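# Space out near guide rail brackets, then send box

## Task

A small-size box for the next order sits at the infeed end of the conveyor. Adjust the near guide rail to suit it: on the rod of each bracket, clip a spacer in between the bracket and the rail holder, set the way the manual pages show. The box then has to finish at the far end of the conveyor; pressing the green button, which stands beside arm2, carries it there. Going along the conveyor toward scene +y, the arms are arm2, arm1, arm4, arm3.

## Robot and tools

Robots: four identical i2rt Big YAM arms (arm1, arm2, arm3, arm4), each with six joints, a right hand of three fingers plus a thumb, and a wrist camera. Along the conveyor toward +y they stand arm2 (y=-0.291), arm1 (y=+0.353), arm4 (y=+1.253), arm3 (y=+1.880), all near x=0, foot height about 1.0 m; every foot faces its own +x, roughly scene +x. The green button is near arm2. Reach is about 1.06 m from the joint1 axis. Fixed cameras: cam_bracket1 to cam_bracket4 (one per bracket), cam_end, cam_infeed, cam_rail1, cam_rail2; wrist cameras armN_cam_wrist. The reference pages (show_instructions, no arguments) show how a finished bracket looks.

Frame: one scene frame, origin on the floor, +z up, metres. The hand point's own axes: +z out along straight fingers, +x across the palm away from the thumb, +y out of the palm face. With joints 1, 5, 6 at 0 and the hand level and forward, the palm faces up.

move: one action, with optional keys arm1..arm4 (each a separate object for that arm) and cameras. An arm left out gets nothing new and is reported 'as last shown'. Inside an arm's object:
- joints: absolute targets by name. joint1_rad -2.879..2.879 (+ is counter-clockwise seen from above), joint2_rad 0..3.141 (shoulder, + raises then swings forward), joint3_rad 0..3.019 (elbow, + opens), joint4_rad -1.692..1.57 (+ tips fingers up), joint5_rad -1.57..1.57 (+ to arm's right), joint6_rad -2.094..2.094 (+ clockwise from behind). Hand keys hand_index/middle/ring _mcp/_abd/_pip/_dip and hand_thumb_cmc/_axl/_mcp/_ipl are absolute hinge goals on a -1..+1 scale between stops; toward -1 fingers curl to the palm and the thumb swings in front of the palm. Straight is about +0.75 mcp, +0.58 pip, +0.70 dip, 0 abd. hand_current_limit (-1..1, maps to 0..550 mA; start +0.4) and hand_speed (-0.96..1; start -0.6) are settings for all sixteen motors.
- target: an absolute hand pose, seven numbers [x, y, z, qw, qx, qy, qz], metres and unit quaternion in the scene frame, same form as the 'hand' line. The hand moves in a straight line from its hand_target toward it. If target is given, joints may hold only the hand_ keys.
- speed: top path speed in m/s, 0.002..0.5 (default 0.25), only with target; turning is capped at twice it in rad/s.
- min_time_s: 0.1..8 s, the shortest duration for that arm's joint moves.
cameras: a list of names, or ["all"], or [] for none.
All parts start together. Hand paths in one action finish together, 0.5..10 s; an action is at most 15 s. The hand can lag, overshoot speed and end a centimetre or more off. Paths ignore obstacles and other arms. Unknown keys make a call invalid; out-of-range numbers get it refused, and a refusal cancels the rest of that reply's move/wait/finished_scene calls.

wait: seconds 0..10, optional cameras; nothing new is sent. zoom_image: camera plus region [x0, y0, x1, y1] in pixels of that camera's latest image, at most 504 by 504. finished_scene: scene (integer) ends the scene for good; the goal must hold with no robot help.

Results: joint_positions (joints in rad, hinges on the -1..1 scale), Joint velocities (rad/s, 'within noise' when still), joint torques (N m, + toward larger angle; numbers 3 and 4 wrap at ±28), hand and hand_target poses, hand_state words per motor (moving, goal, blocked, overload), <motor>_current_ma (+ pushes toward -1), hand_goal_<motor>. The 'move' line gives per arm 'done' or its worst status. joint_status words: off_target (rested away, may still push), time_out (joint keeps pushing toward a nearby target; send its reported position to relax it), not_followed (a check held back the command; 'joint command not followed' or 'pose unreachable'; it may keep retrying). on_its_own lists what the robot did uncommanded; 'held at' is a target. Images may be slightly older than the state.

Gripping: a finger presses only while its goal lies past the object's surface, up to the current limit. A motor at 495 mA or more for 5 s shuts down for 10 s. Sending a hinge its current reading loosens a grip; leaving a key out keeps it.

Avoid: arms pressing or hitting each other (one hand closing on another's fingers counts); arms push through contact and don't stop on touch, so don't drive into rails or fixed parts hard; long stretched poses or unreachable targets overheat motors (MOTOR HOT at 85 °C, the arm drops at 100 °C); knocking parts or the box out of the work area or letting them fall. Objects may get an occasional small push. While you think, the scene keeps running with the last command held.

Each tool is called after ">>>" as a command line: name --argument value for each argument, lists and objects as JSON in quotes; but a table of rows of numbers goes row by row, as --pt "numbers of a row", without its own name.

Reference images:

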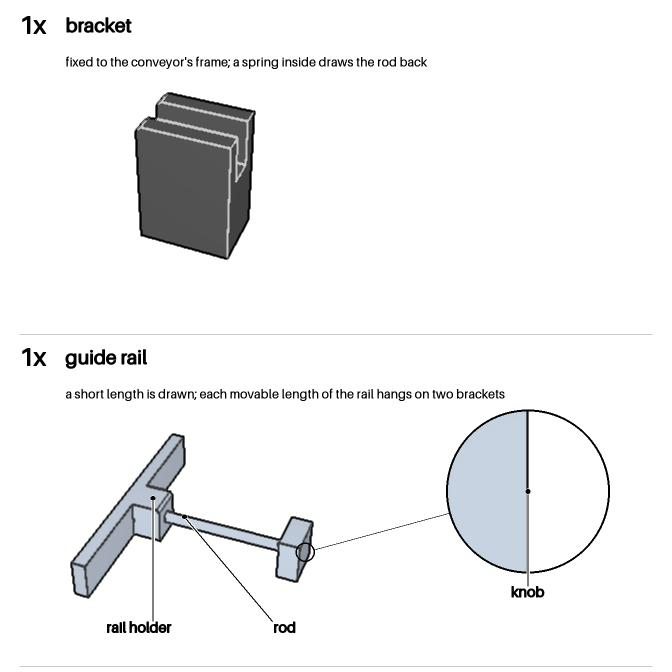

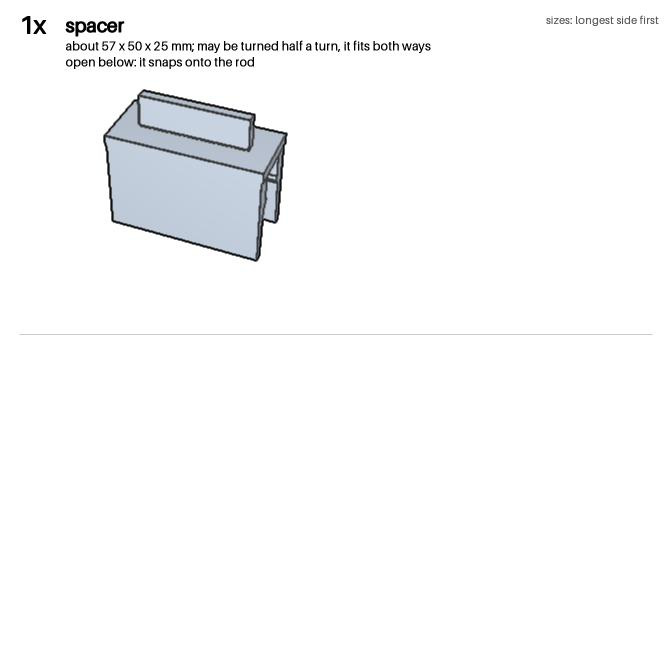

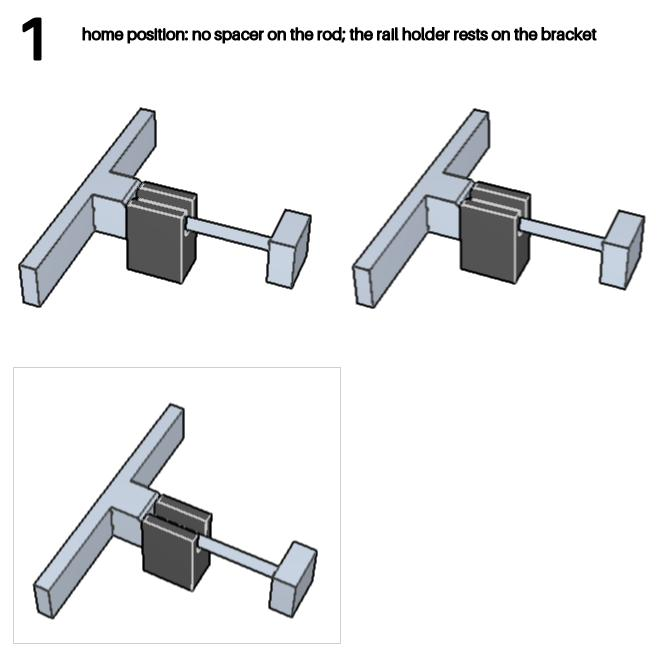

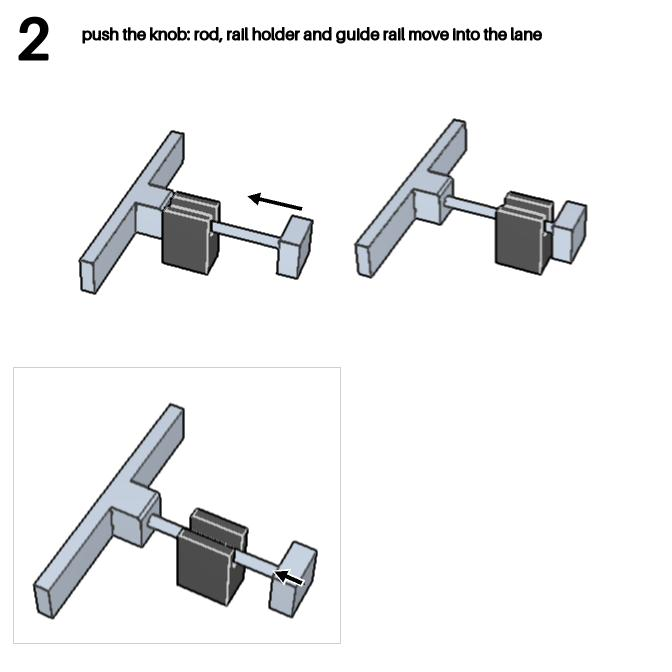

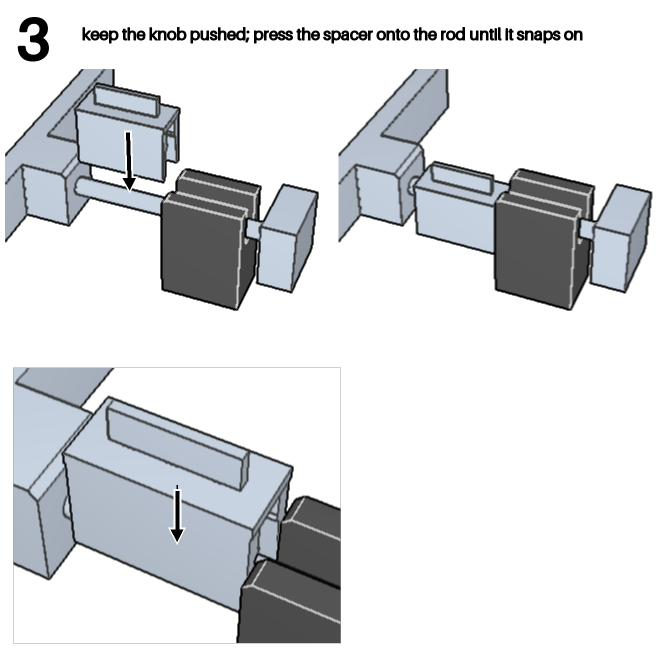

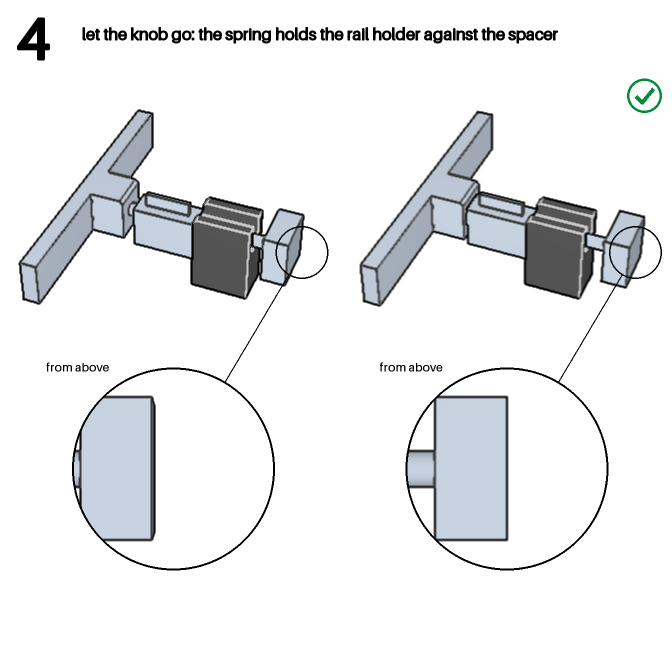

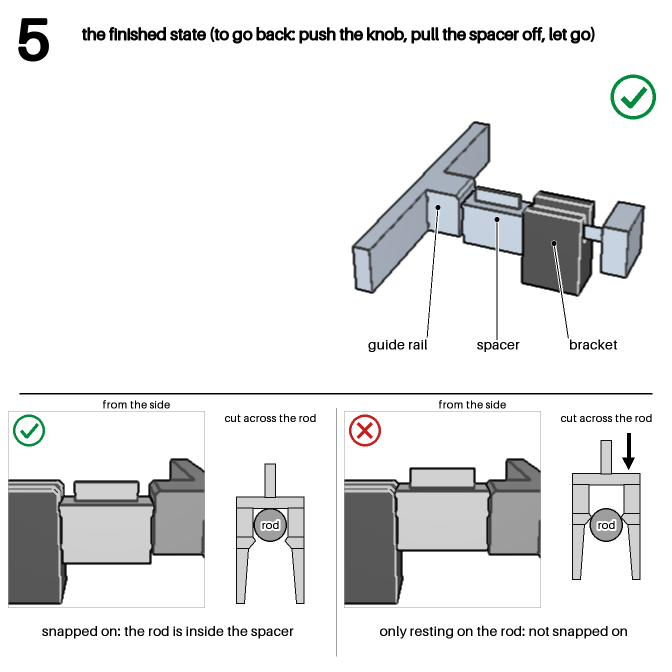

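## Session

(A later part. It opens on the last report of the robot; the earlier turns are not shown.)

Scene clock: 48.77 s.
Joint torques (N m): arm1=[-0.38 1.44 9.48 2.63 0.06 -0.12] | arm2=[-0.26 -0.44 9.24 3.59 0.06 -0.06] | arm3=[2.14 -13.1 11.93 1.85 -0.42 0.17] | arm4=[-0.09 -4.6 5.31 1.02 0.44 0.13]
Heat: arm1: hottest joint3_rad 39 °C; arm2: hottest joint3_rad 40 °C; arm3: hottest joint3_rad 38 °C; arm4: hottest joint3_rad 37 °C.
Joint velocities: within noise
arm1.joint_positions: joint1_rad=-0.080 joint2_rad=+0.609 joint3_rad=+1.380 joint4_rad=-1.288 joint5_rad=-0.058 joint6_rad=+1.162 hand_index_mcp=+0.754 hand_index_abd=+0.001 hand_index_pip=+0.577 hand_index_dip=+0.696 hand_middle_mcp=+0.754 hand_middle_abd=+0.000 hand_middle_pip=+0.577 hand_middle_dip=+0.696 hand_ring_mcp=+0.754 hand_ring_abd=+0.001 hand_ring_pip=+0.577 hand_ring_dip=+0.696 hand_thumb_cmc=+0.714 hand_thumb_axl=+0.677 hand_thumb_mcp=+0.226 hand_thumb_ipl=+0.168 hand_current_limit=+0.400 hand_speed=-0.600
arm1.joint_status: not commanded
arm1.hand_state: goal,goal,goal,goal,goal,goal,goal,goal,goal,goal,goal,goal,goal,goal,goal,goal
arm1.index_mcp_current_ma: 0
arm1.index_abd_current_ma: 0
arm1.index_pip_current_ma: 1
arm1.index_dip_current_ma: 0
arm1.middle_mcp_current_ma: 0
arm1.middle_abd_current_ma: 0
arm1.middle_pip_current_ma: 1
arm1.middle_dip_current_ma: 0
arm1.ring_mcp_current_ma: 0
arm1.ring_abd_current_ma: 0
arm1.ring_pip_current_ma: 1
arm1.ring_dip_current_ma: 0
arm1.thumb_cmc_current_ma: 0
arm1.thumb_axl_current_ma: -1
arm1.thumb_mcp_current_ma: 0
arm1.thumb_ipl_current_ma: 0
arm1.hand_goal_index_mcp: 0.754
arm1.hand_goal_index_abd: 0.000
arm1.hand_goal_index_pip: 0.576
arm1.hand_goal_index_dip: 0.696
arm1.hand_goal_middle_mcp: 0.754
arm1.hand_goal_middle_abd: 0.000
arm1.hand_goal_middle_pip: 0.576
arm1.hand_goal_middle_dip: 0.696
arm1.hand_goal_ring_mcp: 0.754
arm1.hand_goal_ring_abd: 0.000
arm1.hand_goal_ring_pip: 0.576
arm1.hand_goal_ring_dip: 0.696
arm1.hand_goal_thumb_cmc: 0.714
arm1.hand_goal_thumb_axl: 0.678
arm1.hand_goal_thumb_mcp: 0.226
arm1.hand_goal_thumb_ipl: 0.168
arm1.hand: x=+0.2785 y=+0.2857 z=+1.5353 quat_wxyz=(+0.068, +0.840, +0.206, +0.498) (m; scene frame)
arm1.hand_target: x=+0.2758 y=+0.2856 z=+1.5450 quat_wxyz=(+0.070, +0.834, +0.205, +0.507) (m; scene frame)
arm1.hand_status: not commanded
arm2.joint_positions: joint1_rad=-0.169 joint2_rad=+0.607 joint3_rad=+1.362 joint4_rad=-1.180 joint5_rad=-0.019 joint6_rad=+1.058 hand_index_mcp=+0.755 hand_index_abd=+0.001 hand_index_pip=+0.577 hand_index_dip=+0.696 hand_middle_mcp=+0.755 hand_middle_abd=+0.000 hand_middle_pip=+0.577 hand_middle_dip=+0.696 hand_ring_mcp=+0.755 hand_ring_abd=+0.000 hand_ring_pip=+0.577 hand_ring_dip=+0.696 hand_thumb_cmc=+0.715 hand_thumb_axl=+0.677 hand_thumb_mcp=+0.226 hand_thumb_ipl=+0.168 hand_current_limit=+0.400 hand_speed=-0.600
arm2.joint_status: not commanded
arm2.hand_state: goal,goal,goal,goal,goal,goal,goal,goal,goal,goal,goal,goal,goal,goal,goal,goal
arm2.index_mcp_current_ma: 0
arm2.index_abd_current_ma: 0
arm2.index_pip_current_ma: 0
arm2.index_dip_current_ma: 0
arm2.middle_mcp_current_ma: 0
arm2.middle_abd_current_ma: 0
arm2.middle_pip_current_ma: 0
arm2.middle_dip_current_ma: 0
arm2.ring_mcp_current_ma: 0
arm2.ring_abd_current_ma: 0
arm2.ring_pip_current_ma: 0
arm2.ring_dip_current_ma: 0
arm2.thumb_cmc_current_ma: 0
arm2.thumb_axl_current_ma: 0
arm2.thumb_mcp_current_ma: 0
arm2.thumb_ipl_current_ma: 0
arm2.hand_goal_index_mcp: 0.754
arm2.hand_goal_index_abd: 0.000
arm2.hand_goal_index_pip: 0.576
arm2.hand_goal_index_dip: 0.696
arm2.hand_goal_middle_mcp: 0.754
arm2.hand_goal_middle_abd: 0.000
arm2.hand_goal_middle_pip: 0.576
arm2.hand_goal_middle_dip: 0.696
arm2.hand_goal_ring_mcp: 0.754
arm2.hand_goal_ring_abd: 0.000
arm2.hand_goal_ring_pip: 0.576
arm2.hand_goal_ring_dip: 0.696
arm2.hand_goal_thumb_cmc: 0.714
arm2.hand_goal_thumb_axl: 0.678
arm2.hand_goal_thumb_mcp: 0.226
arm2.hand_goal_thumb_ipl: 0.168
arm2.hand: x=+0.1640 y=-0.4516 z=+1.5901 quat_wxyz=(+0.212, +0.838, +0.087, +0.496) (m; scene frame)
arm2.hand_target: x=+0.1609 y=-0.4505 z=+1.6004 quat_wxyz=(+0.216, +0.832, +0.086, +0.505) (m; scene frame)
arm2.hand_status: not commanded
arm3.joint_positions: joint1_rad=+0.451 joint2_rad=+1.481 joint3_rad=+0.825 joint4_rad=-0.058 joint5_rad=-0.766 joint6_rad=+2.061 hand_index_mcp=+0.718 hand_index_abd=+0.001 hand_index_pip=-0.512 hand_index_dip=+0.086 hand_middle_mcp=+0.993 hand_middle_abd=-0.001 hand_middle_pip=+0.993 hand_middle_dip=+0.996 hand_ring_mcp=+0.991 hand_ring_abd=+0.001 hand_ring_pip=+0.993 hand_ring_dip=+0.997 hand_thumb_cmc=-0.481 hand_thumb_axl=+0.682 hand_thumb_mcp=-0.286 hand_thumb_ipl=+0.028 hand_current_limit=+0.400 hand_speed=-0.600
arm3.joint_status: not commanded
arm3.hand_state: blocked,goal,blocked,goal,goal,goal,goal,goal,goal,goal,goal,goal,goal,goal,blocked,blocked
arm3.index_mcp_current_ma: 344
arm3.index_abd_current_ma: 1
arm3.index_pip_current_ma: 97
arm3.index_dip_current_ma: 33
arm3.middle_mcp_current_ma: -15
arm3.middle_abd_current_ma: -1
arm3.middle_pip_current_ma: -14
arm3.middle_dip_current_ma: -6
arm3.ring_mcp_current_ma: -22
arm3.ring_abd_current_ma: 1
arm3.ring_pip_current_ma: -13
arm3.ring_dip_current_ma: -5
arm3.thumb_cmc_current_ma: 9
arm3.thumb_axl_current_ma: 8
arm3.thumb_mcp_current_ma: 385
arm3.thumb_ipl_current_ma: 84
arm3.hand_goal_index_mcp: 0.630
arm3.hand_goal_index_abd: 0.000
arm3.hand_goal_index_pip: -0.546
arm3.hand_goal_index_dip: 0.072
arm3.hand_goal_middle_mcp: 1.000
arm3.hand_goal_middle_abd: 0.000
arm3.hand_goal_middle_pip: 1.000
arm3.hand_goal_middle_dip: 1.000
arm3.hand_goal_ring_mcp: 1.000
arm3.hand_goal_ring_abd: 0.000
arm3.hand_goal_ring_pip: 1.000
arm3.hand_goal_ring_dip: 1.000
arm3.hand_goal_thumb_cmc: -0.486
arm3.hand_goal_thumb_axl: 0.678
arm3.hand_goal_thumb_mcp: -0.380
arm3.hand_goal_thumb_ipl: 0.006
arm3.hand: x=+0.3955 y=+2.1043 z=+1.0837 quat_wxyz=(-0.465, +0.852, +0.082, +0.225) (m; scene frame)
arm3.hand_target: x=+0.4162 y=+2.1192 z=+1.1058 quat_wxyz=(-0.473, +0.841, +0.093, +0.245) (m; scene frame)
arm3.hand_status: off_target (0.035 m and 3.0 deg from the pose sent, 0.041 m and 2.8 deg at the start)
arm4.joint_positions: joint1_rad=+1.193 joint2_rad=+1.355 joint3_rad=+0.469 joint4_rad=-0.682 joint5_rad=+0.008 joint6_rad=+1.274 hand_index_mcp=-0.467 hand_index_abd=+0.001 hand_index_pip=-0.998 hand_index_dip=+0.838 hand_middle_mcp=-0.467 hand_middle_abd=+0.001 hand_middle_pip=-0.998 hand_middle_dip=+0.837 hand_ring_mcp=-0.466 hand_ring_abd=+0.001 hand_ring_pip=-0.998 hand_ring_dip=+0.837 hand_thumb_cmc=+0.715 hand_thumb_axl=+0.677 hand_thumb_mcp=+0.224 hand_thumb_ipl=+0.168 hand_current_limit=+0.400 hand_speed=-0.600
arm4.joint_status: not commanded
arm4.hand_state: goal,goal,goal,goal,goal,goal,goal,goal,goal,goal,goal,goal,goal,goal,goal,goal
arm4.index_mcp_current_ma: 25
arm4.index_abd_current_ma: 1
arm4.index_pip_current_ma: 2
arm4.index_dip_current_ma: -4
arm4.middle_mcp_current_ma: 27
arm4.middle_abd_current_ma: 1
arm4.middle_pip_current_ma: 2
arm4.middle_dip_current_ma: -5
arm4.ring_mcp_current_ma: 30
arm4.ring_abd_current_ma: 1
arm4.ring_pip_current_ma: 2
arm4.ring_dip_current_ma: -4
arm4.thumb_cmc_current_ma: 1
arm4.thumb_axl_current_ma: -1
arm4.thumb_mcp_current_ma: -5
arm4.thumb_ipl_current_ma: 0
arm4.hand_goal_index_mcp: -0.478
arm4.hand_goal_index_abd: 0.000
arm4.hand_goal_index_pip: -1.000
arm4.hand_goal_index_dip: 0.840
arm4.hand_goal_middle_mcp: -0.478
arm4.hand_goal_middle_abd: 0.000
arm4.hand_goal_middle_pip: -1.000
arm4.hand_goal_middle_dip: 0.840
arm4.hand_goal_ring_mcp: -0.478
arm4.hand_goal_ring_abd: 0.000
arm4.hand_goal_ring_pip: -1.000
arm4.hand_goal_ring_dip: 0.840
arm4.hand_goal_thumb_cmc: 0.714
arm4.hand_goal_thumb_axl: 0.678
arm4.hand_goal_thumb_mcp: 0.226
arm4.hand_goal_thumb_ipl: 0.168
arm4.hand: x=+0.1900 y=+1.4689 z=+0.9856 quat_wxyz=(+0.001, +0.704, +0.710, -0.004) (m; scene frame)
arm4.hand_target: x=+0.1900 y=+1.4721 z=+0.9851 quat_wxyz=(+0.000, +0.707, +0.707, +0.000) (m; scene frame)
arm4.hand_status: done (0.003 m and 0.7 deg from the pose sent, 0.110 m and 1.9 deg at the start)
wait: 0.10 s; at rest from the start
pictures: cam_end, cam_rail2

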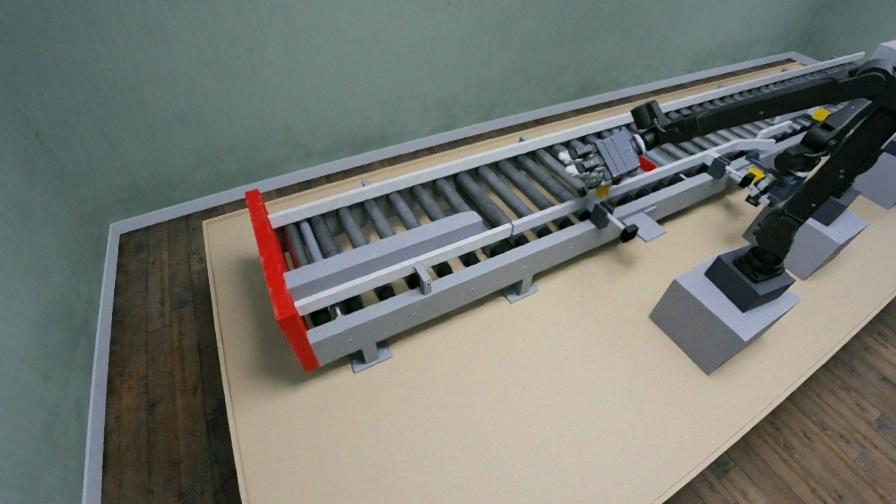

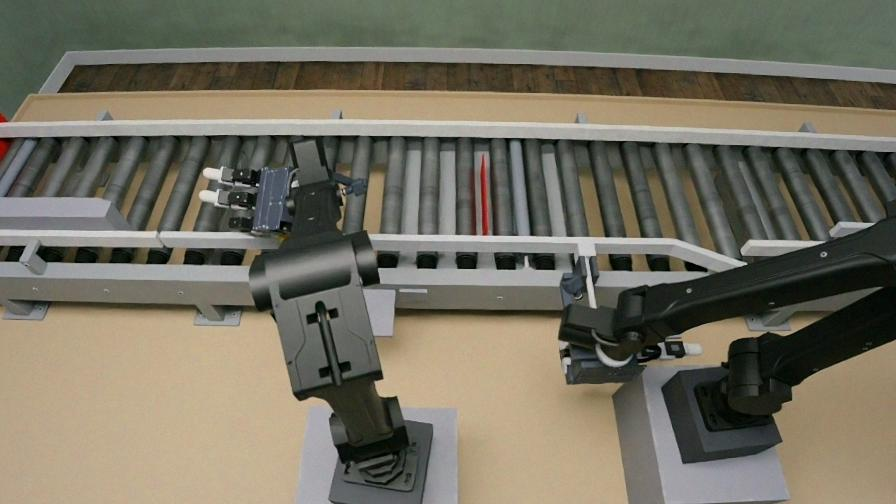

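>>> move --arm4 '{"target": [0.245, 1.474, 0.987, 0, 0.7071, 0.7071, 0], "speed": 0.05}' --cameras '["cam_bracket3", "cam_bracket4"]'

Scene clock: 50.90 s.
Joint torques (N m): arm1=[-0.44 1.38 9.52 2.63 0.06 -0.13] | arm2=[-0.67 -0.32 9.42 3.58 0.02 -0.08] | arm3=[1.55 -12.28 12.01 2.03 -0.43 0.17] | arm4=[-1.55 -4.78 7.86 0.5 0.47 -0.19]
Heat: arm1: hottest joint3_rad 39 °C; arm2: hottest joint3_rad 40 °C; arm3: hottest joint3_rad 39 °C; arm4: hottest joint3_rad 37 °C.
move: arm4 off_target
Joint velocities: within noise
arm1, arm2, arm3: as last shown
arm4.joint_positions: joint1_rad=+1.021 joint2_rad=+1.395 joint3_rad=+0.496 joint4_rad=-0.682 joint5_rad=+0.006 joint6_rad=+1.118 hand_index_mcp=-0.468 hand_index_abd=+0.000 hand_index_pip=-0.998 hand_index_dip=+0.838 hand_middle_mcp=-0.468 hand_middle_abd=+0.001 hand_middle_pip=-0.998 hand_middle_dip=+0.837 hand_ring_mcp=-0.466 hand_ring_abd=+0.001 hand_ring_pip=-0.998 hand_ring_dip=+0.837 hand_thumb_cmc=+0.715 hand_thumb_axl=+0.677 hand_thumb_mcp=+0.224 hand_thumb_ipl=+0.168 hand_current_limit=+0.400 hand_speed=-0.600
arm4.joint_status: not commanded
arm4.hand_state: goal,goal,goal,goal,goal,goal,goal,goal,goal,goal,goal,goal,goal,goal,goal,goal
arm4.index_mcp_current_ma: 24
arm4.index_abd_current_ma: 0
arm4.index_pip_current_ma: 2
arm4.index_dip_current_ma: -4
arm4.middle_mcp_current_ma: 23
arm4.middle_abd_current_ma: 1
arm4.middle_pip_current_ma: 2
arm4.middle_dip_current_ma: -5
arm4.ring_mcp_current_ma: 30
arm4.ring_abd_current_ma: 1
arm4.ring_pip_current_ma: 2
arm4.ring_dip_current_ma: -4
arm4.thumb_cmc_current_ma: 1
arm4.thumb_axl_current_ma: -1
arm4.thumb_mcp_current_ma: -5
arm4.thumb_ipl_current_ma: 0
arm4.hand_goal_index_mcp: -0.478
arm4.hand_goal_index_abd: 0.000
arm4.hand_goal_index_pip: -1.000
arm4.hand_goal_index_dip: 0.840
arm4.hand_goal_middle_mcp: -0.478
arm4.hand_goal_middle_abd: 0.000
arm4.hand_goal_middle_pip: -1.000
arm4.hand_goal_middle_dip: 0.840
arm4.hand_goal_ring_mcp: -0.478
arm4.hand_goal_ring_abd: 0.000
arm4.hand_goal_ring_pip: -1.000
arm4.hand_goal_ring_dip: 0.840
arm4.hand_goal_thumb_cmc: 0.714
arm4.hand_goal_thumb_axl: 0.678
arm4.hand_goal_thumb_mcp: 0.226
arm4.hand_goal_thumb_ipl: 0.168
arm4.hand: x=+0.2327 y=+1.4592 z=+0.9819 quat_wxyz=(+0.002, +0.710, +0.704, -0.011) (m; scene frame)
arm4.hand_target: x=+0.2445 y=+1.4735 z=+0.9876 quat_wxyz=(+0.000, +0.707, +0.707, +0.000) (m; scene frame)
arm4.hand_status: off_target (0.020 m and 1.4 deg from the pose sent, 0.055 m and 0.7 deg at the start)
pictures: cam_bracket3, cam_bracket4

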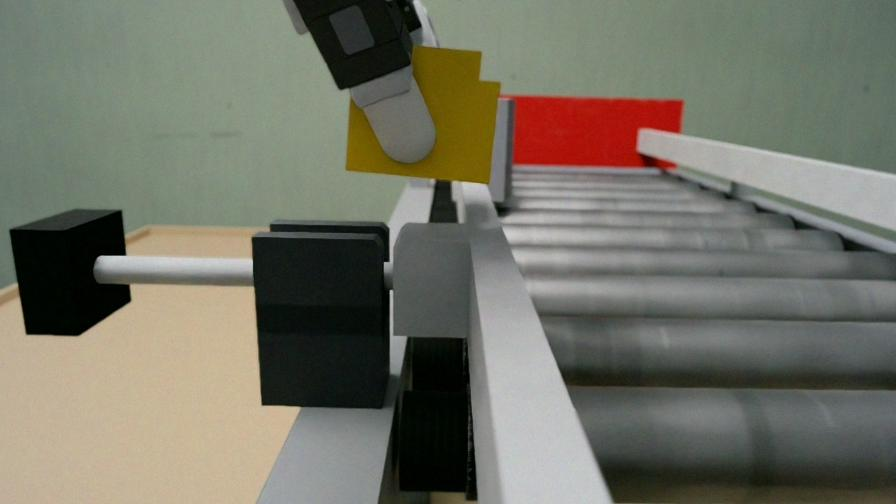

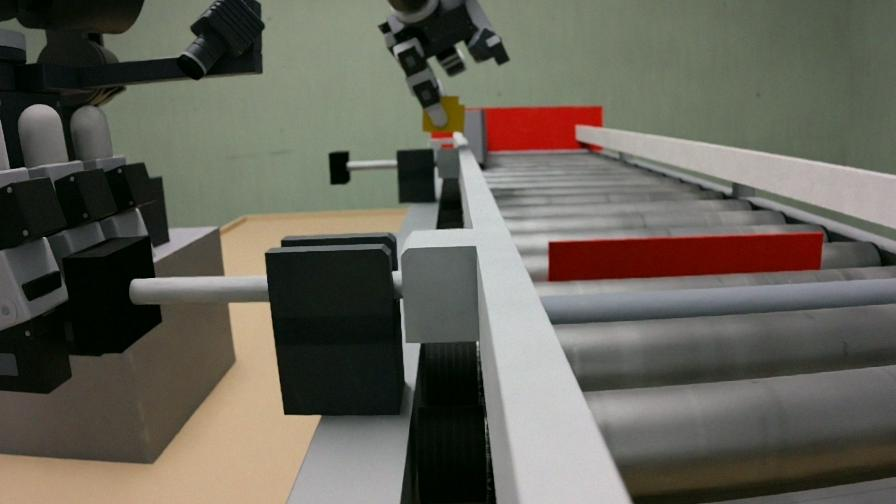

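>>> move --arm4 '{"target": [0.295, 1.482, 0.99, 0, 0.7071, 0.7071, 0], "speed": 0.05}' --cameras '["cam_bracket3", "cam_bracket4"]'

Scene clock: 52.60 s.
Joint torques (N m): arm1=[-0.44 1.49 9.51 2.63 0.06 -0.12] | arm2=[-0.91 -0.91 9.36 3.56 0.06 -0.07] | arm3=[1.79 -12.1 11.95 2.06 -0.43 0.2] | arm4=[-3.25 -5.42 10.03 1.11 1.43 -0.34]
Heat: arm1: hottest joint3_rad 39 °C; arm2: hottest joint3_rad 40 °C; arm3: hottest joint3_rad 39 °C; arm4: hottest joint3_rad 37 °C.
move: arm4 off_target
Joint velocities: within noise
arm1, arm2, arm3: as last shown
arm4.joint_positions: joint1_rad=+0.915 joint2_rad=+1.455 joint3_rad=+0.555 joint4_rad=-0.723 joint5_rad=-0.018 joint6_rad=+1.003 hand_index_mcp=-0.480 hand_index_abd=-0.014 hand_index_pip=-0.998 hand_index_dip=+0.838 hand_middle_mcp=-0.480 hand_middle_abd=+0.007 hand_middle_pip=-0.998 hand_middle_dip=+0.837 hand_ring_mcp=-0.466 hand_ring_abd=+0.001 hand_ring_pip=-0.998 hand_ring_dip=+0.837 hand_thumb_cmc=+0.715 hand_thumb_axl=+0.677 hand_thumb_mcp=+0.224 hand_thumb_ipl=+0.168 hand_current_limit=+0.400 hand_speed=-0.600
arm4.joint_status: not commanded
arm4.hand_state: goal,goal,goal,goal,goal,goal,goal,goal,goal,goal,goal,goal,goal,goal,goal,goal
arm4.index_mcp_current_ma: -2
arm4.index_abd_current_ma: -26
arm4.index_pip_current_ma: 2
arm4.index_dip_current_ma: -4
arm4.middle_mcp_current_ma: -3
arm4.middle_abd_current_ma: 11
arm4.middle_pip_current_ma: 2
arm4.middle_dip_current_ma: -5
arm4.ring_mcp_current_ma: 30
arm4.ring_abd_current_ma: 1
arm4.ring_pip_current_ma: 2
arm4.ring_dip_current_ma: -4
arm4.thumb_cmc_current_ma: 1
arm4.thumb_axl_current_ma: -1
arm4.thumb_mcp_current_ma: -5
arm4.thumb_ipl_current_ma: 0
arm4.hand_goal_index_mcp: -0.478
arm4.hand_goal_index_abd: 0.000
arm4.hand_goal_index_pip: -1.000
arm4.hand_goal_index_dip: 0.840
arm4.hand_goal_middle_mcp: -0.478
arm4.hand_goal_middle_abd: 0.000
arm4.hand_goal_middle_pip: -1.000
arm4.hand_goal_middle_dip: 0.840
arm4.hand_goal_ring_mcp: -0.478
arm4.hand_goal_ring_abd: 0.000
arm4.hand_goal_ring_pip: -1.000
arm4.hand_goal_ring_dip: 0.840
arm4.hand_goal_thumb_cmc: 0.714
arm4.hand_goal_thumb_axl: 0.678
arm4.hand_goal_thumb_mcp: 0.226
arm4.hand_goal_thumb_ipl: 0.168
arm4.hand: x=+0.2597 y=+1.4586 z=+0.9777 quat_wxyz=(-0.005, +0.707, +0.707, -0.035) (m; scene frame)
arm4.hand_target: x=+0.2928 y=+1.4801 z=+0.9926 quat_wxyz=(+0.001, +0.707, +0.707, +0.000) (m; scene frame)
arm4.hand_status: off_target (0.044 m and 4.1 deg from the pose sent, 0.067 m and 1.4 deg at the start)
pictures: cam_bracket3, cam_bracket4

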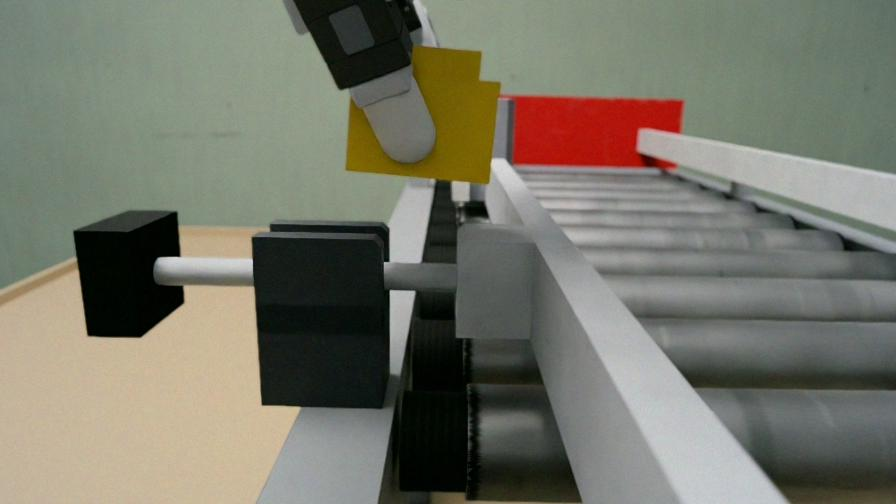

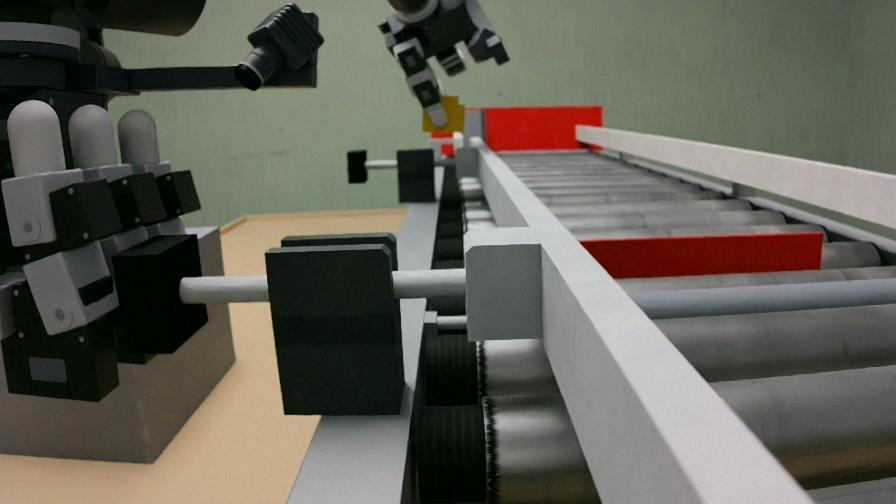

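>>> move --arm4 '{"target": [0.335, 1.495, 0.999, 0, 0.7071, 0.7071, 0], "speed": 0.05}' --cameras '["cam_bracket3", "cam_bracket4", "arm4_cam_wrist"]'

Scene clock: 54.07 s.
Joint torques (N m): arm1=[-0.44 1.44 9.5 2.63 0.06 -0.12] | arm2=[0.03 0.38 9.36 3.23 0.07 -0.05] | arm3=[1.67 -12.45 11.81 2.17 -0.4 0.13] | arm4=[-4.25 -6.77 12.59 1.94 2.08 -0.43]
Heat: arm1: hottest joint3_rad 40 °C; arm2: hottest joint3_rad 40 °C; arm3: hottest joint3_rad 39 °C; arm4: hottest joint3_rad 38 °C.
move: arm4 off_target
Joint velocities: within noise
arm1, arm2, arm3: as last shown
arm4.joint_positions: joint1_rad=+0.857 joint2_rad=+1.502 joint3_rad=+0.619 joint4_rad=-0.800 joint5_rad=-0.031 joint6_rad=+0.946 hand_index_mcp=-0.471 hand_index_abd=-0.018 hand_index_pip=-0.998 hand_index_dip=+0.838 hand_middle_mcp=-0.474 hand_middle_abd=+0.011 hand_middle_pip=-0.998 hand_middle_dip=+0.837 hand_ring_mcp=-0.466 hand_ring_abd=+0.001 hand_ring_pip=-0.998 hand_ring_dip=+0.837 hand_thumb_cmc=+0.715 hand_thumb_axl=+0.677 hand_thumb_mcp=+0.224 hand_thumb_ipl=+0.168 hand_current_limit=+0.400 hand_speed=-0.600
arm4.joint_status: not commanded
arm4.hand_state: goal,goal,goal,goal,goal,goal,goal,goal,goal,goal,goal,goal,goal,goal,goal,goal
arm4.index_mcp_current_ma: 15
arm4.index_abd_current_ma: -36
arm4.index_pip_current_ma: 2
arm4.index_dip_current_ma: -4
arm4.middle_mcp_current_ma: 8
arm4.middle_abd_current_ma: 19
arm4.middle_pip_current_ma: 2
arm4.middle_dip_current_ma: -5
arm4.ring_mcp_current_ma: 30
arm4.ring_abd_current_ma: 1
arm4.ring_pip_current_ma: 2
arm4.ring_dip_current_ma: -4
arm4.thumb_cmc_current_ma: 1
arm4.thumb_axl_current_ma: -1
arm4.thumb_mcp_current_ma: -5
arm4.thumb_ipl_current_ma: 0
arm4.hand_goal_index_mcp: -0.478
arm4.hand_goal_index_abd: 0.000
arm4.hand_goal_index_pip: -1.000
arm4.hand_goal_index_dip: 0.840
arm4.hand_goal_middle_mcp: -0.478
arm4.hand_goal_middle_abd: 0.000
arm4.hand_goal_middle_pip: -1.000
arm4.hand_goal_middle_dip: 0.840
arm4.hand_goal_ring_mcp: -0.478
arm4.hand_goal_ring_abd: 0.000
arm4.hand_goal_ring_pip: -1.000
arm4.hand_goal_ring_dip: 0.840
arm4.hand_goal_thumb_cmc: 0.714
arm4.hand_goal_thumb_axl: 0.678
arm4.hand_goal_thumb_mcp: 0.226
arm4.hand_goal_thumb_ipl: 0.168
arm4.hand: x=+0.2757 y=+1.4581 z=+0.9784 quat_wxyz=(-0.008, +0.706, +0.705, -0.065) (m; scene frame)
arm4.hand_target: x=+0.3297 y=+1.4906 z=+1.0052 quat_wxyz=(+0.003, +0.708, +0.706, +0.000) (m; scene frame)
arm4.hand_status: off_target (0.073 m and 7.5 deg from the pose sent, 0.086 m and 4.1 deg at the start)
pictures: arm4_cam_wrist, cam_bracket3, cam_bracket4
camera_calibration:
arm4_cam_wrist: T_world_to_cam=[[0.639114, -0.767247, 0.0535295, 0.915399], [-0.499424, -0.361074, 0.787529, -0.146452], [-0.584901, -0.530054, -0.613949, 1.65363], [0, 0, 0, 1]] pos_world=[0.309025, 1.52597, 1.08158]

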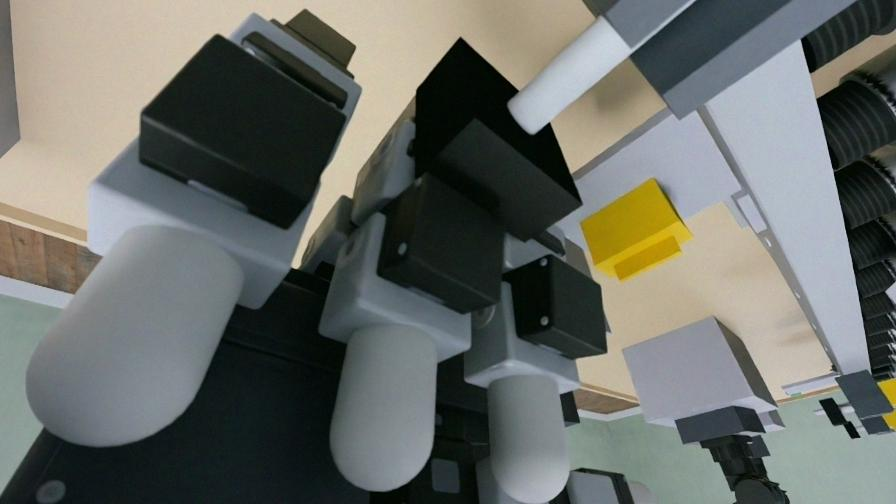

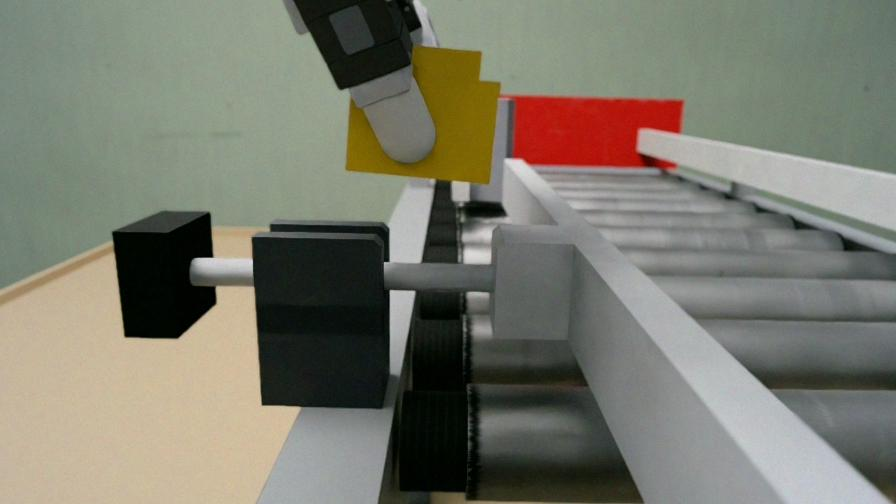

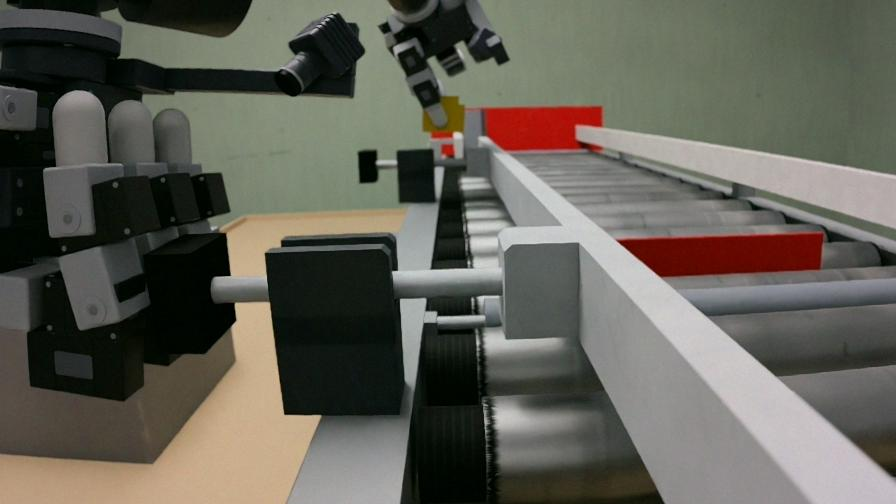

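>>> move --arm4 '{"target": [0.372, 1.505, 1.005, 0, 0.7071, 0.7071, 0], "speed": 0.05}' --cameras '["cam_bracket3", "cam_bracket4"]'

Scene clock: 55.57 s.
Joint torques (N m): arm1=[-0.56 1.49 9.51 2.62 0.06 -0.12] | arm2=[-0.91 -0.32 9.43 3.38 0.08 -0.07] | arm3=[1.73 -11.93 12.01 2.02 -0.43 0.18] | arm4=[-5.07 -7.59 14.89 2.63 2.5 -0.49]
Heat: arm1: hottest joint3_rad 40 °C; arm2: hottest joint3_rad 40 °C; arm3: hottest joint3_rad 39 °C; arm4: hottest joint3_rad 38 °C.
move: arm4 off_target
Joint velocities: within noise
arm1, arm2, arm3: as last shown
arm4.joint_positions: joint1_rad=+0.811 joint2_rad=+1.544 joint3_rad=+0.677 joint4_rad=-0.865 joint5_rad=-0.037 joint6_rad=+0.897 hand_index_mcp=-0.464 hand_index_abd=-0.021 hand_index_pip=-0.997 hand_index_dip=+0.838 hand_middle_mcp=-0.475 hand_middle_abd=+0.014 hand_middle_pip=-0.997 hand_middle_dip=+0.837 hand_ring_mcp=-0.466 hand_ring_abd=+0.001 hand_ring_pip=-0.998 hand_ring_dip=+0.837 hand_thumb_cmc=+0.715 hand_thumb_axl=+0.677 hand_thumb_mcp=+0.224 hand_thumb_ipl=+0.168 hand_current_limit=+0.400 hand_speed=-0.600
arm4.joint_status: not commanded
arm4.hand_state: goal,blocked,goal,goal,goal,goal,goal,goal,goal,goal,goal,goal,goal,goal,goal,goal
arm4.index_mcp_current_ma: 36
arm4.index_abd_current_ma: -46
arm4.index_pip_current_ma: 5
arm4.index_dip_current_ma: -4
arm4.middle_mcp_current_ma: 4
arm4.middle_abd_current_ma: 27
arm4.middle_pip_current_ma: 5
arm4.middle_dip_current_ma: -5
arm4.ring_mcp_current_ma: 30
arm4.ring_abd_current_ma: 1
arm4.ring_pip_current_ma: 2
arm4.ring_dip_current_ma: -4
arm4.thumb_cmc_current_ma: 1
arm4.thumb_axl_current_ma: -1
arm4.thumb_mcp_current_ma: -5
arm4.thumb_ipl_current_ma: 0
arm4.hand_goal_index_mcp: -0.478
arm4.hand_goal_index_abd: 0.000
arm4.hand_goal_index_pip: -1.000
arm4.hand_goal_index_dip: 0.840
arm4.hand_goal_middle_mcp: -0.478
arm4.hand_goal_middle_abd: 0.000
arm4.hand_goal_middle_pip: -1.000
arm4.hand_goal_middle_dip: 0.840
arm4.hand_goal_ring_mcp: -0.478
arm4.hand_goal_ring_abd: 0.000
arm4.hand_goal_ring_pip: -1.000
arm4.hand_goal_ring_dip: 0.840
arm4.hand_goal_thumb_cmc: 0.714
arm4.hand_goal_thumb_axl: 0.678
arm4.hand_goal_thumb_mcp: 0.226
arm4.hand_goal_thumb_ipl: 0.168
arm4.hand: x=+0.2900 y=+1.4576 z=+0.9788 quat_wxyz=(-0.012, +0.704, +0.704, -0.090) (m; scene frame)
arm4.hand_target: x=+0.3630 y=+1.4976 z=+1.0159 quat_wxyz=(+0.006, +0.709, +0.705, -0.001) (m; scene frame)
arm4.hand_status: off_target (0.098 m and 10.4 deg from the pose sent, 0.110 m and 7.5 deg at the start; pose on its path clipped on 1 of 42 steps)
pictures: cam_bracket3, cam_bracket4

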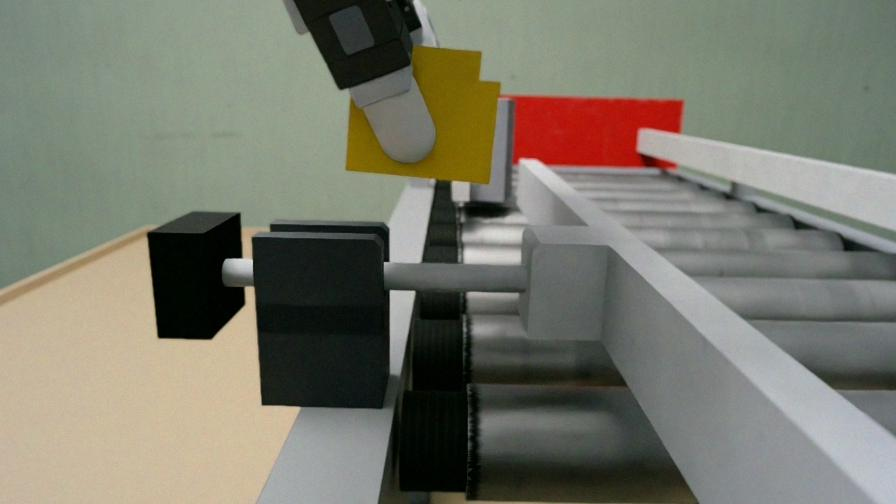

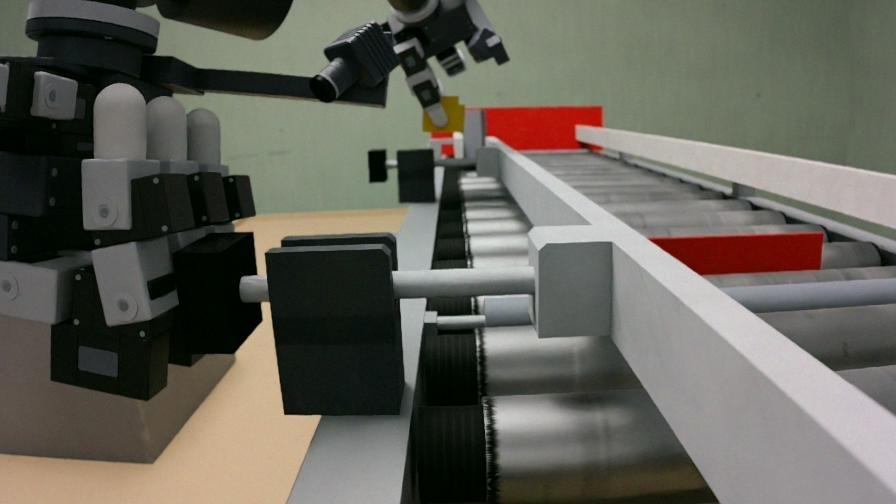

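>>> move --arm4 '{"joints": {"joint1_rad": 0.51, "joint2_rad": 1.68, "joint3_rad": 0.96, "joint4_rad": -0.76, "joint5_rad": 0.0, "joint6_rad": 0.88}, "min_time_s": 2}' --cameras '["cam_bracket3", "cam_bracket4"]'

Scene clock: 60.27 s.
Joint torques (N m): arm1=[-0.5 1.44 9.52 2.63 0.06 -0.12] | arm2=[-0.62 -0.91 9.46 3.3 0.05 -0.08] | arm3=[1.38 -12.16 11.96 1.99 -0.4 0.18] | arm4=[-14.45 -5.07 13.9 7.61 5.66 0.24]
Heat: arm1: hottest joint3_rad 40 °C; arm2: hottest joint3_rad 40 °C; arm3: hottest joint3_rad 40 °C; arm4: hottest joint5_rad 43 °C.
move: arm4 time_out
Joint velocities: within noise
arm1, arm2, arm3: as last shown
arm4.joint_positions: joint1_rad=+0.699 joint2_rad=+1.635 joint3_rad=+0.741 joint4_rad=-0.930 joint5_rad=-0.214 joint6_rad=+0.861 hand_index_mcp=-0.473 hand_index_abd=+0.003 hand_index_pip=-1.000 hand_index_dip=+0.838 hand_middle_mcp=-0.639 hand_middle_abd=-0.051 hand_middle_pip=-0.966 hand_middle_dip=+0.913 hand_ring_mcp=-0.466 hand_ring_abd=+0.001 hand_ring_pip=-0.998 hand_ring_dip=+0.837 hand_thumb_cmc=+0.713 hand_thumb_axl=+0.677 hand_thumb_mcp=+0.224 hand_thumb_ipl=+0.168 hand_current_limit=+0.400 hand_speed=-0.600
arm4.joint_status: joint1_rad time_out (moved -0.112 of -0.301); joint3_rad time_out (moved +0.064 of +0.283); joint4_rad time_out (moved -0.065 of +0.105); joint5_rad time_out (moved -0.177 of +0.037); the others done
arm4.hand_state: goal,goal,goal,goal,blocked,blocked,blocked,blocked,goal,goal,goal,goal,goal,goal,goal,goal
arm4.index_mcp_current_ma: 9
arm4.index_abd_current_ma: 5
arm4.index_pip_current_ma: 0
arm4.index_dip_current_ma: -3
arm4.middle_mcp_current_ma: -385
arm4.middle_abd_current_ma: -136
arm4.middle_pip_current_ma: 98
arm4.middle_dip_current_ma: 252
arm4.ring_mcp_current_ma: 30
arm4.ring_abd_current_ma: 1
arm4.ring_pip_current_ma: 2
arm4.ring_dip_current_ma: -4
arm4.thumb_cmc_current_ma: -2
arm4.thumb_axl_current_ma: -1
arm4.thumb_mcp_current_ma: -5
arm4.thumb_ipl_current_ma: 0
arm4.hand_goal_index_mcp: -0.478
arm4.hand_goal_index_abd: 0.000
arm4.hand_goal_index_pip: -1.000
arm4.hand_goal_index_dip: 0.840
arm4.hand_goal_middle_mcp: -0.478
arm4.hand_goal_middle_abd: 0.000
arm4.hand_goal_middle_pip: -1.000
arm4.hand_goal_middle_dip: 0.840
arm4.hand_goal_ring_mcp: -0.478
arm4.hand_goal_ring_abd: 0.000
arm4.hand_goal_ring_pip: -1.000
arm4.hand_goal_ring_dip: 0.840
arm4.hand_goal_thumb_cmc: 0.714
arm4.hand_goal_thumb_axl: 0.678
arm4.hand_goal_thumb_mcp: 0.226
arm4.hand_goal_thumb_ipl: 0.168
arm4.on_its_own: joint1_rad reads +0.699 and still pushes toward +0.510 since a time_out; joint3_rad reads +0.741 and still pushes toward +0.855 since a time_out (your +0.960 is given up); joint4_rad reads -0.930 and still pushes toward -0.760 since a time_out; joint5_rad reads -0.214 and still pushes toward -0.081 since a time_out (your +0.000 is given up)
arm4.hand: x=+0.2898 y=+1.4534 z=+0.9567 quat_wxyz=(-0.103, +0.731, +0.660, -0.137) (m; scene frame)
arm4.hand_target: x=+0.4184 y=+1.4363 z=+0.9755 quat_wxyz=(-0.042, +0.799, +0.600, -0.013) (m; scene frame)
arm4.hand_status: not commanded
pictures: cam_bracket3, cam_bracket4

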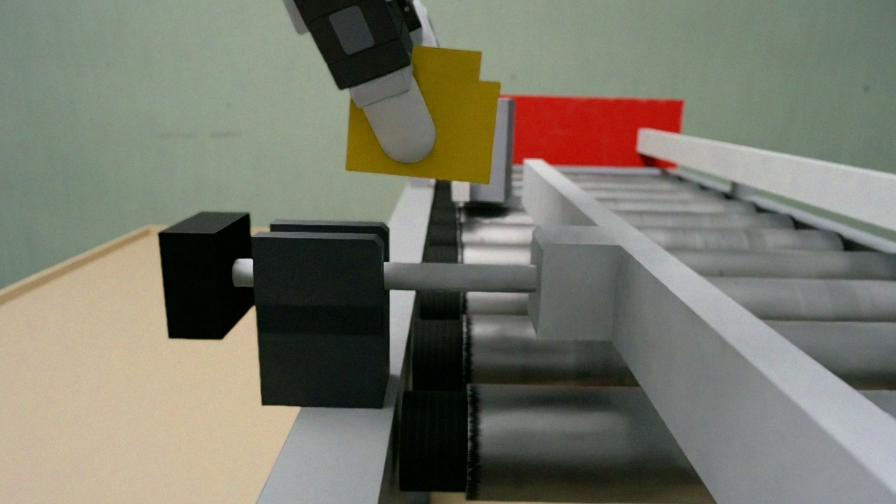

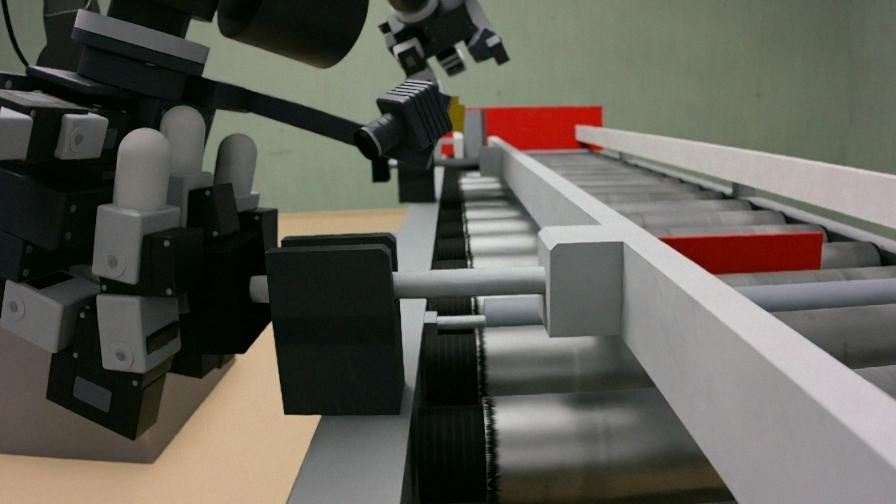

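>>> move --arm4 '{"target": [0.375, 1.50, 0.99, 0, 0.7071, 0.7071, 0], "speed": 0.08}' --cameras '["cam_bracket3", "cam_bracket4"]'

Scene clock: 63.23 s.
Joint torques (N m): arm1=[-0.44 1.49 9.51 2.61 0.06 -0.12] | arm2=[-1.26 -0.15 9.24 3.3 0.08 -0.05] | arm3=[1.79 -12.16 11.99 2.04 -0.42 0.15] | arm4=[-3.9 -10.23 11.93 4.57 3.1 -0.31]
Heat: arm1: hottest joint3_rad 40 °C; arm2: hottest joint3_rad 40 °C; arm3: hottest joint3_rad 41 °C; arm4: hottest joint5_rad 46 °C.
move: arm4 off_target
Joint velocities: within noise
arm1, arm2, arm3: as last shown
arm4.joint_positions: joint1_rad=+0.783 joint2_rad=+1.601 joint3_rad=+0.697 joint4_rad=-0.870 joint5_rad=-0.055 joint6_rad=+0.867 hand_index_mcp=-0.471 hand_index_abd=+0.005 hand_index_pip=-1.000 hand_index_dip=+0.838 hand_middle_mcp=-0.579 hand_middle_abd=+0.025 hand_middle_pip=-0.990 hand_middle_dip=+0.843 hand_ring_mcp=-0.466 hand_ring_abd=+0.001 hand_ring_pip=-0.998 hand_ring_dip=+0.837 hand_thumb_cmc=+0.712 hand_thumb_axl=+0.677 hand_thumb_mcp=+0.223 hand_thumb_ipl=+0.168 hand_current_limit=+0.400 hand_speed=-0.600
arm4.joint_status: not commanded
arm4.hand_state: goal,goal,goal,goal,blocked,blocked,goal,goal,goal,goal,goal,goal,goal,goal,goal,goal
arm4.index_mcp_current_ma: 14
arm4.index_abd_current_ma: 7
arm4.index_pip_current_ma: 0
arm4.index_dip_current_ma: -3
arm4.middle_mcp_current_ma: -385
arm4.middle_abd_current_ma: 55
arm4.middle_pip_current_ma: 20
arm4.middle_dip_current_ma: 5
arm4.ring_mcp_current_ma: 30
arm4.ring_abd_current_ma: 1
arm4.ring_pip_current_ma: 2
arm4.ring_dip_current_ma: -4
arm4.thumb_cmc_current_ma: -2
arm4.thumb_axl_current_ma: -1
arm4.thumb_mcp_current_ma: -5
arm4.thumb_ipl_current_ma: 0
arm4.hand_goal_index_mcp: -0.478
arm4.hand_goal_index_abd: 0.000
arm4.hand_goal_index_pip: -1.000
arm4.hand_goal_index_dip: 0.840
arm4.hand_goal_middle_mcp: -0.478
arm4.hand_goal_middle_abd: 0.000
arm4.hand_goal_middle_pip: -1.000
arm4.hand_goal_middle_dip: 0.840
arm4.hand_goal_ring_mcp: -0.478
arm4.hand_goal_ring_abd: 0.000
arm4.hand_goal_ring_pip: -1.000
arm4.hand_goal_ring_dip: 0.840
arm4.hand_goal_thumb_cmc: 0.714
arm4.hand_goal_thumb_axl: 0.678
arm4.hand_goal_thumb_mcp: 0.226
arm4.hand_goal_thumb_ipl: 0.168
arm4.hand: x=+0.2940 y=+1.4548 z=+0.9650 quat_wxyz=(-0.021, +0.703, +0.702, -0.111) (m; scene frame)
arm4.hand_target: x=+0.3663 y=+1.4940 z=+1.0020 quat_wxyz=(+0.004, +0.710, +0.704, -0.002) (m; scene frame)
arm4.hand_status: off_target (0.096 m and 12.9 deg from the pose sent, 0.103 m and 20.6 deg at the start; pose on its path clipped on 44 of 71 steps)
pictures: cam_bracket3, cam_bracket4

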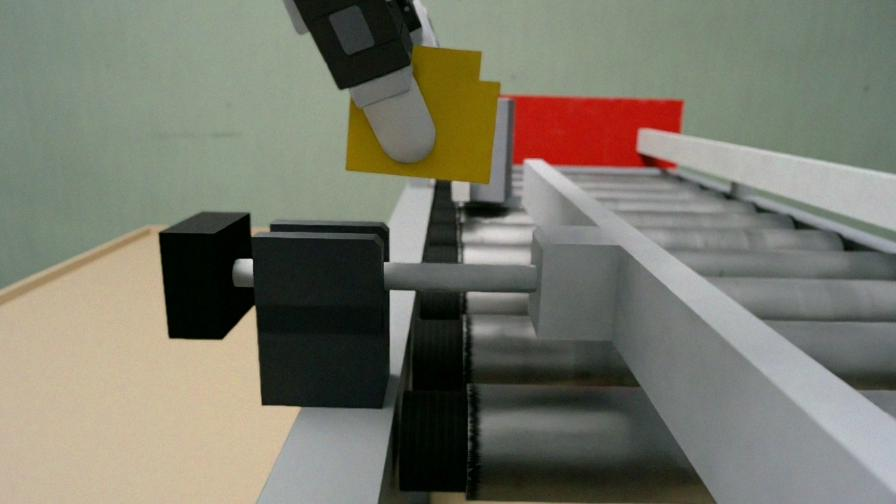

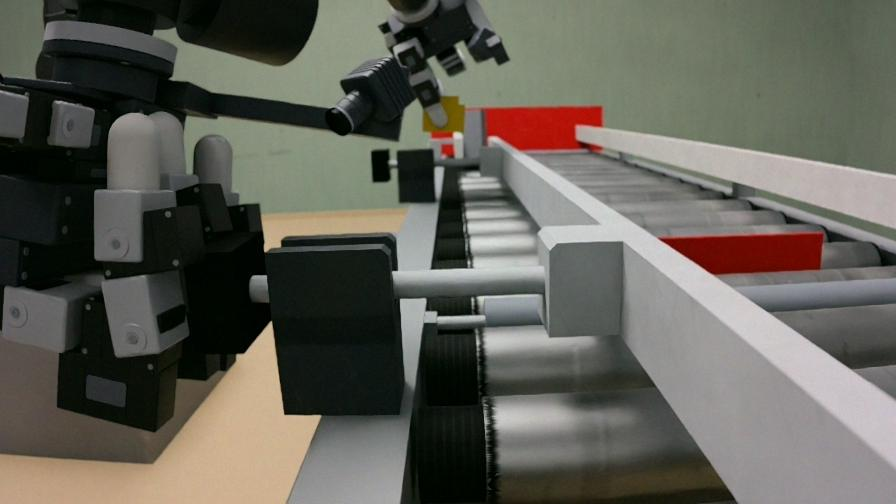

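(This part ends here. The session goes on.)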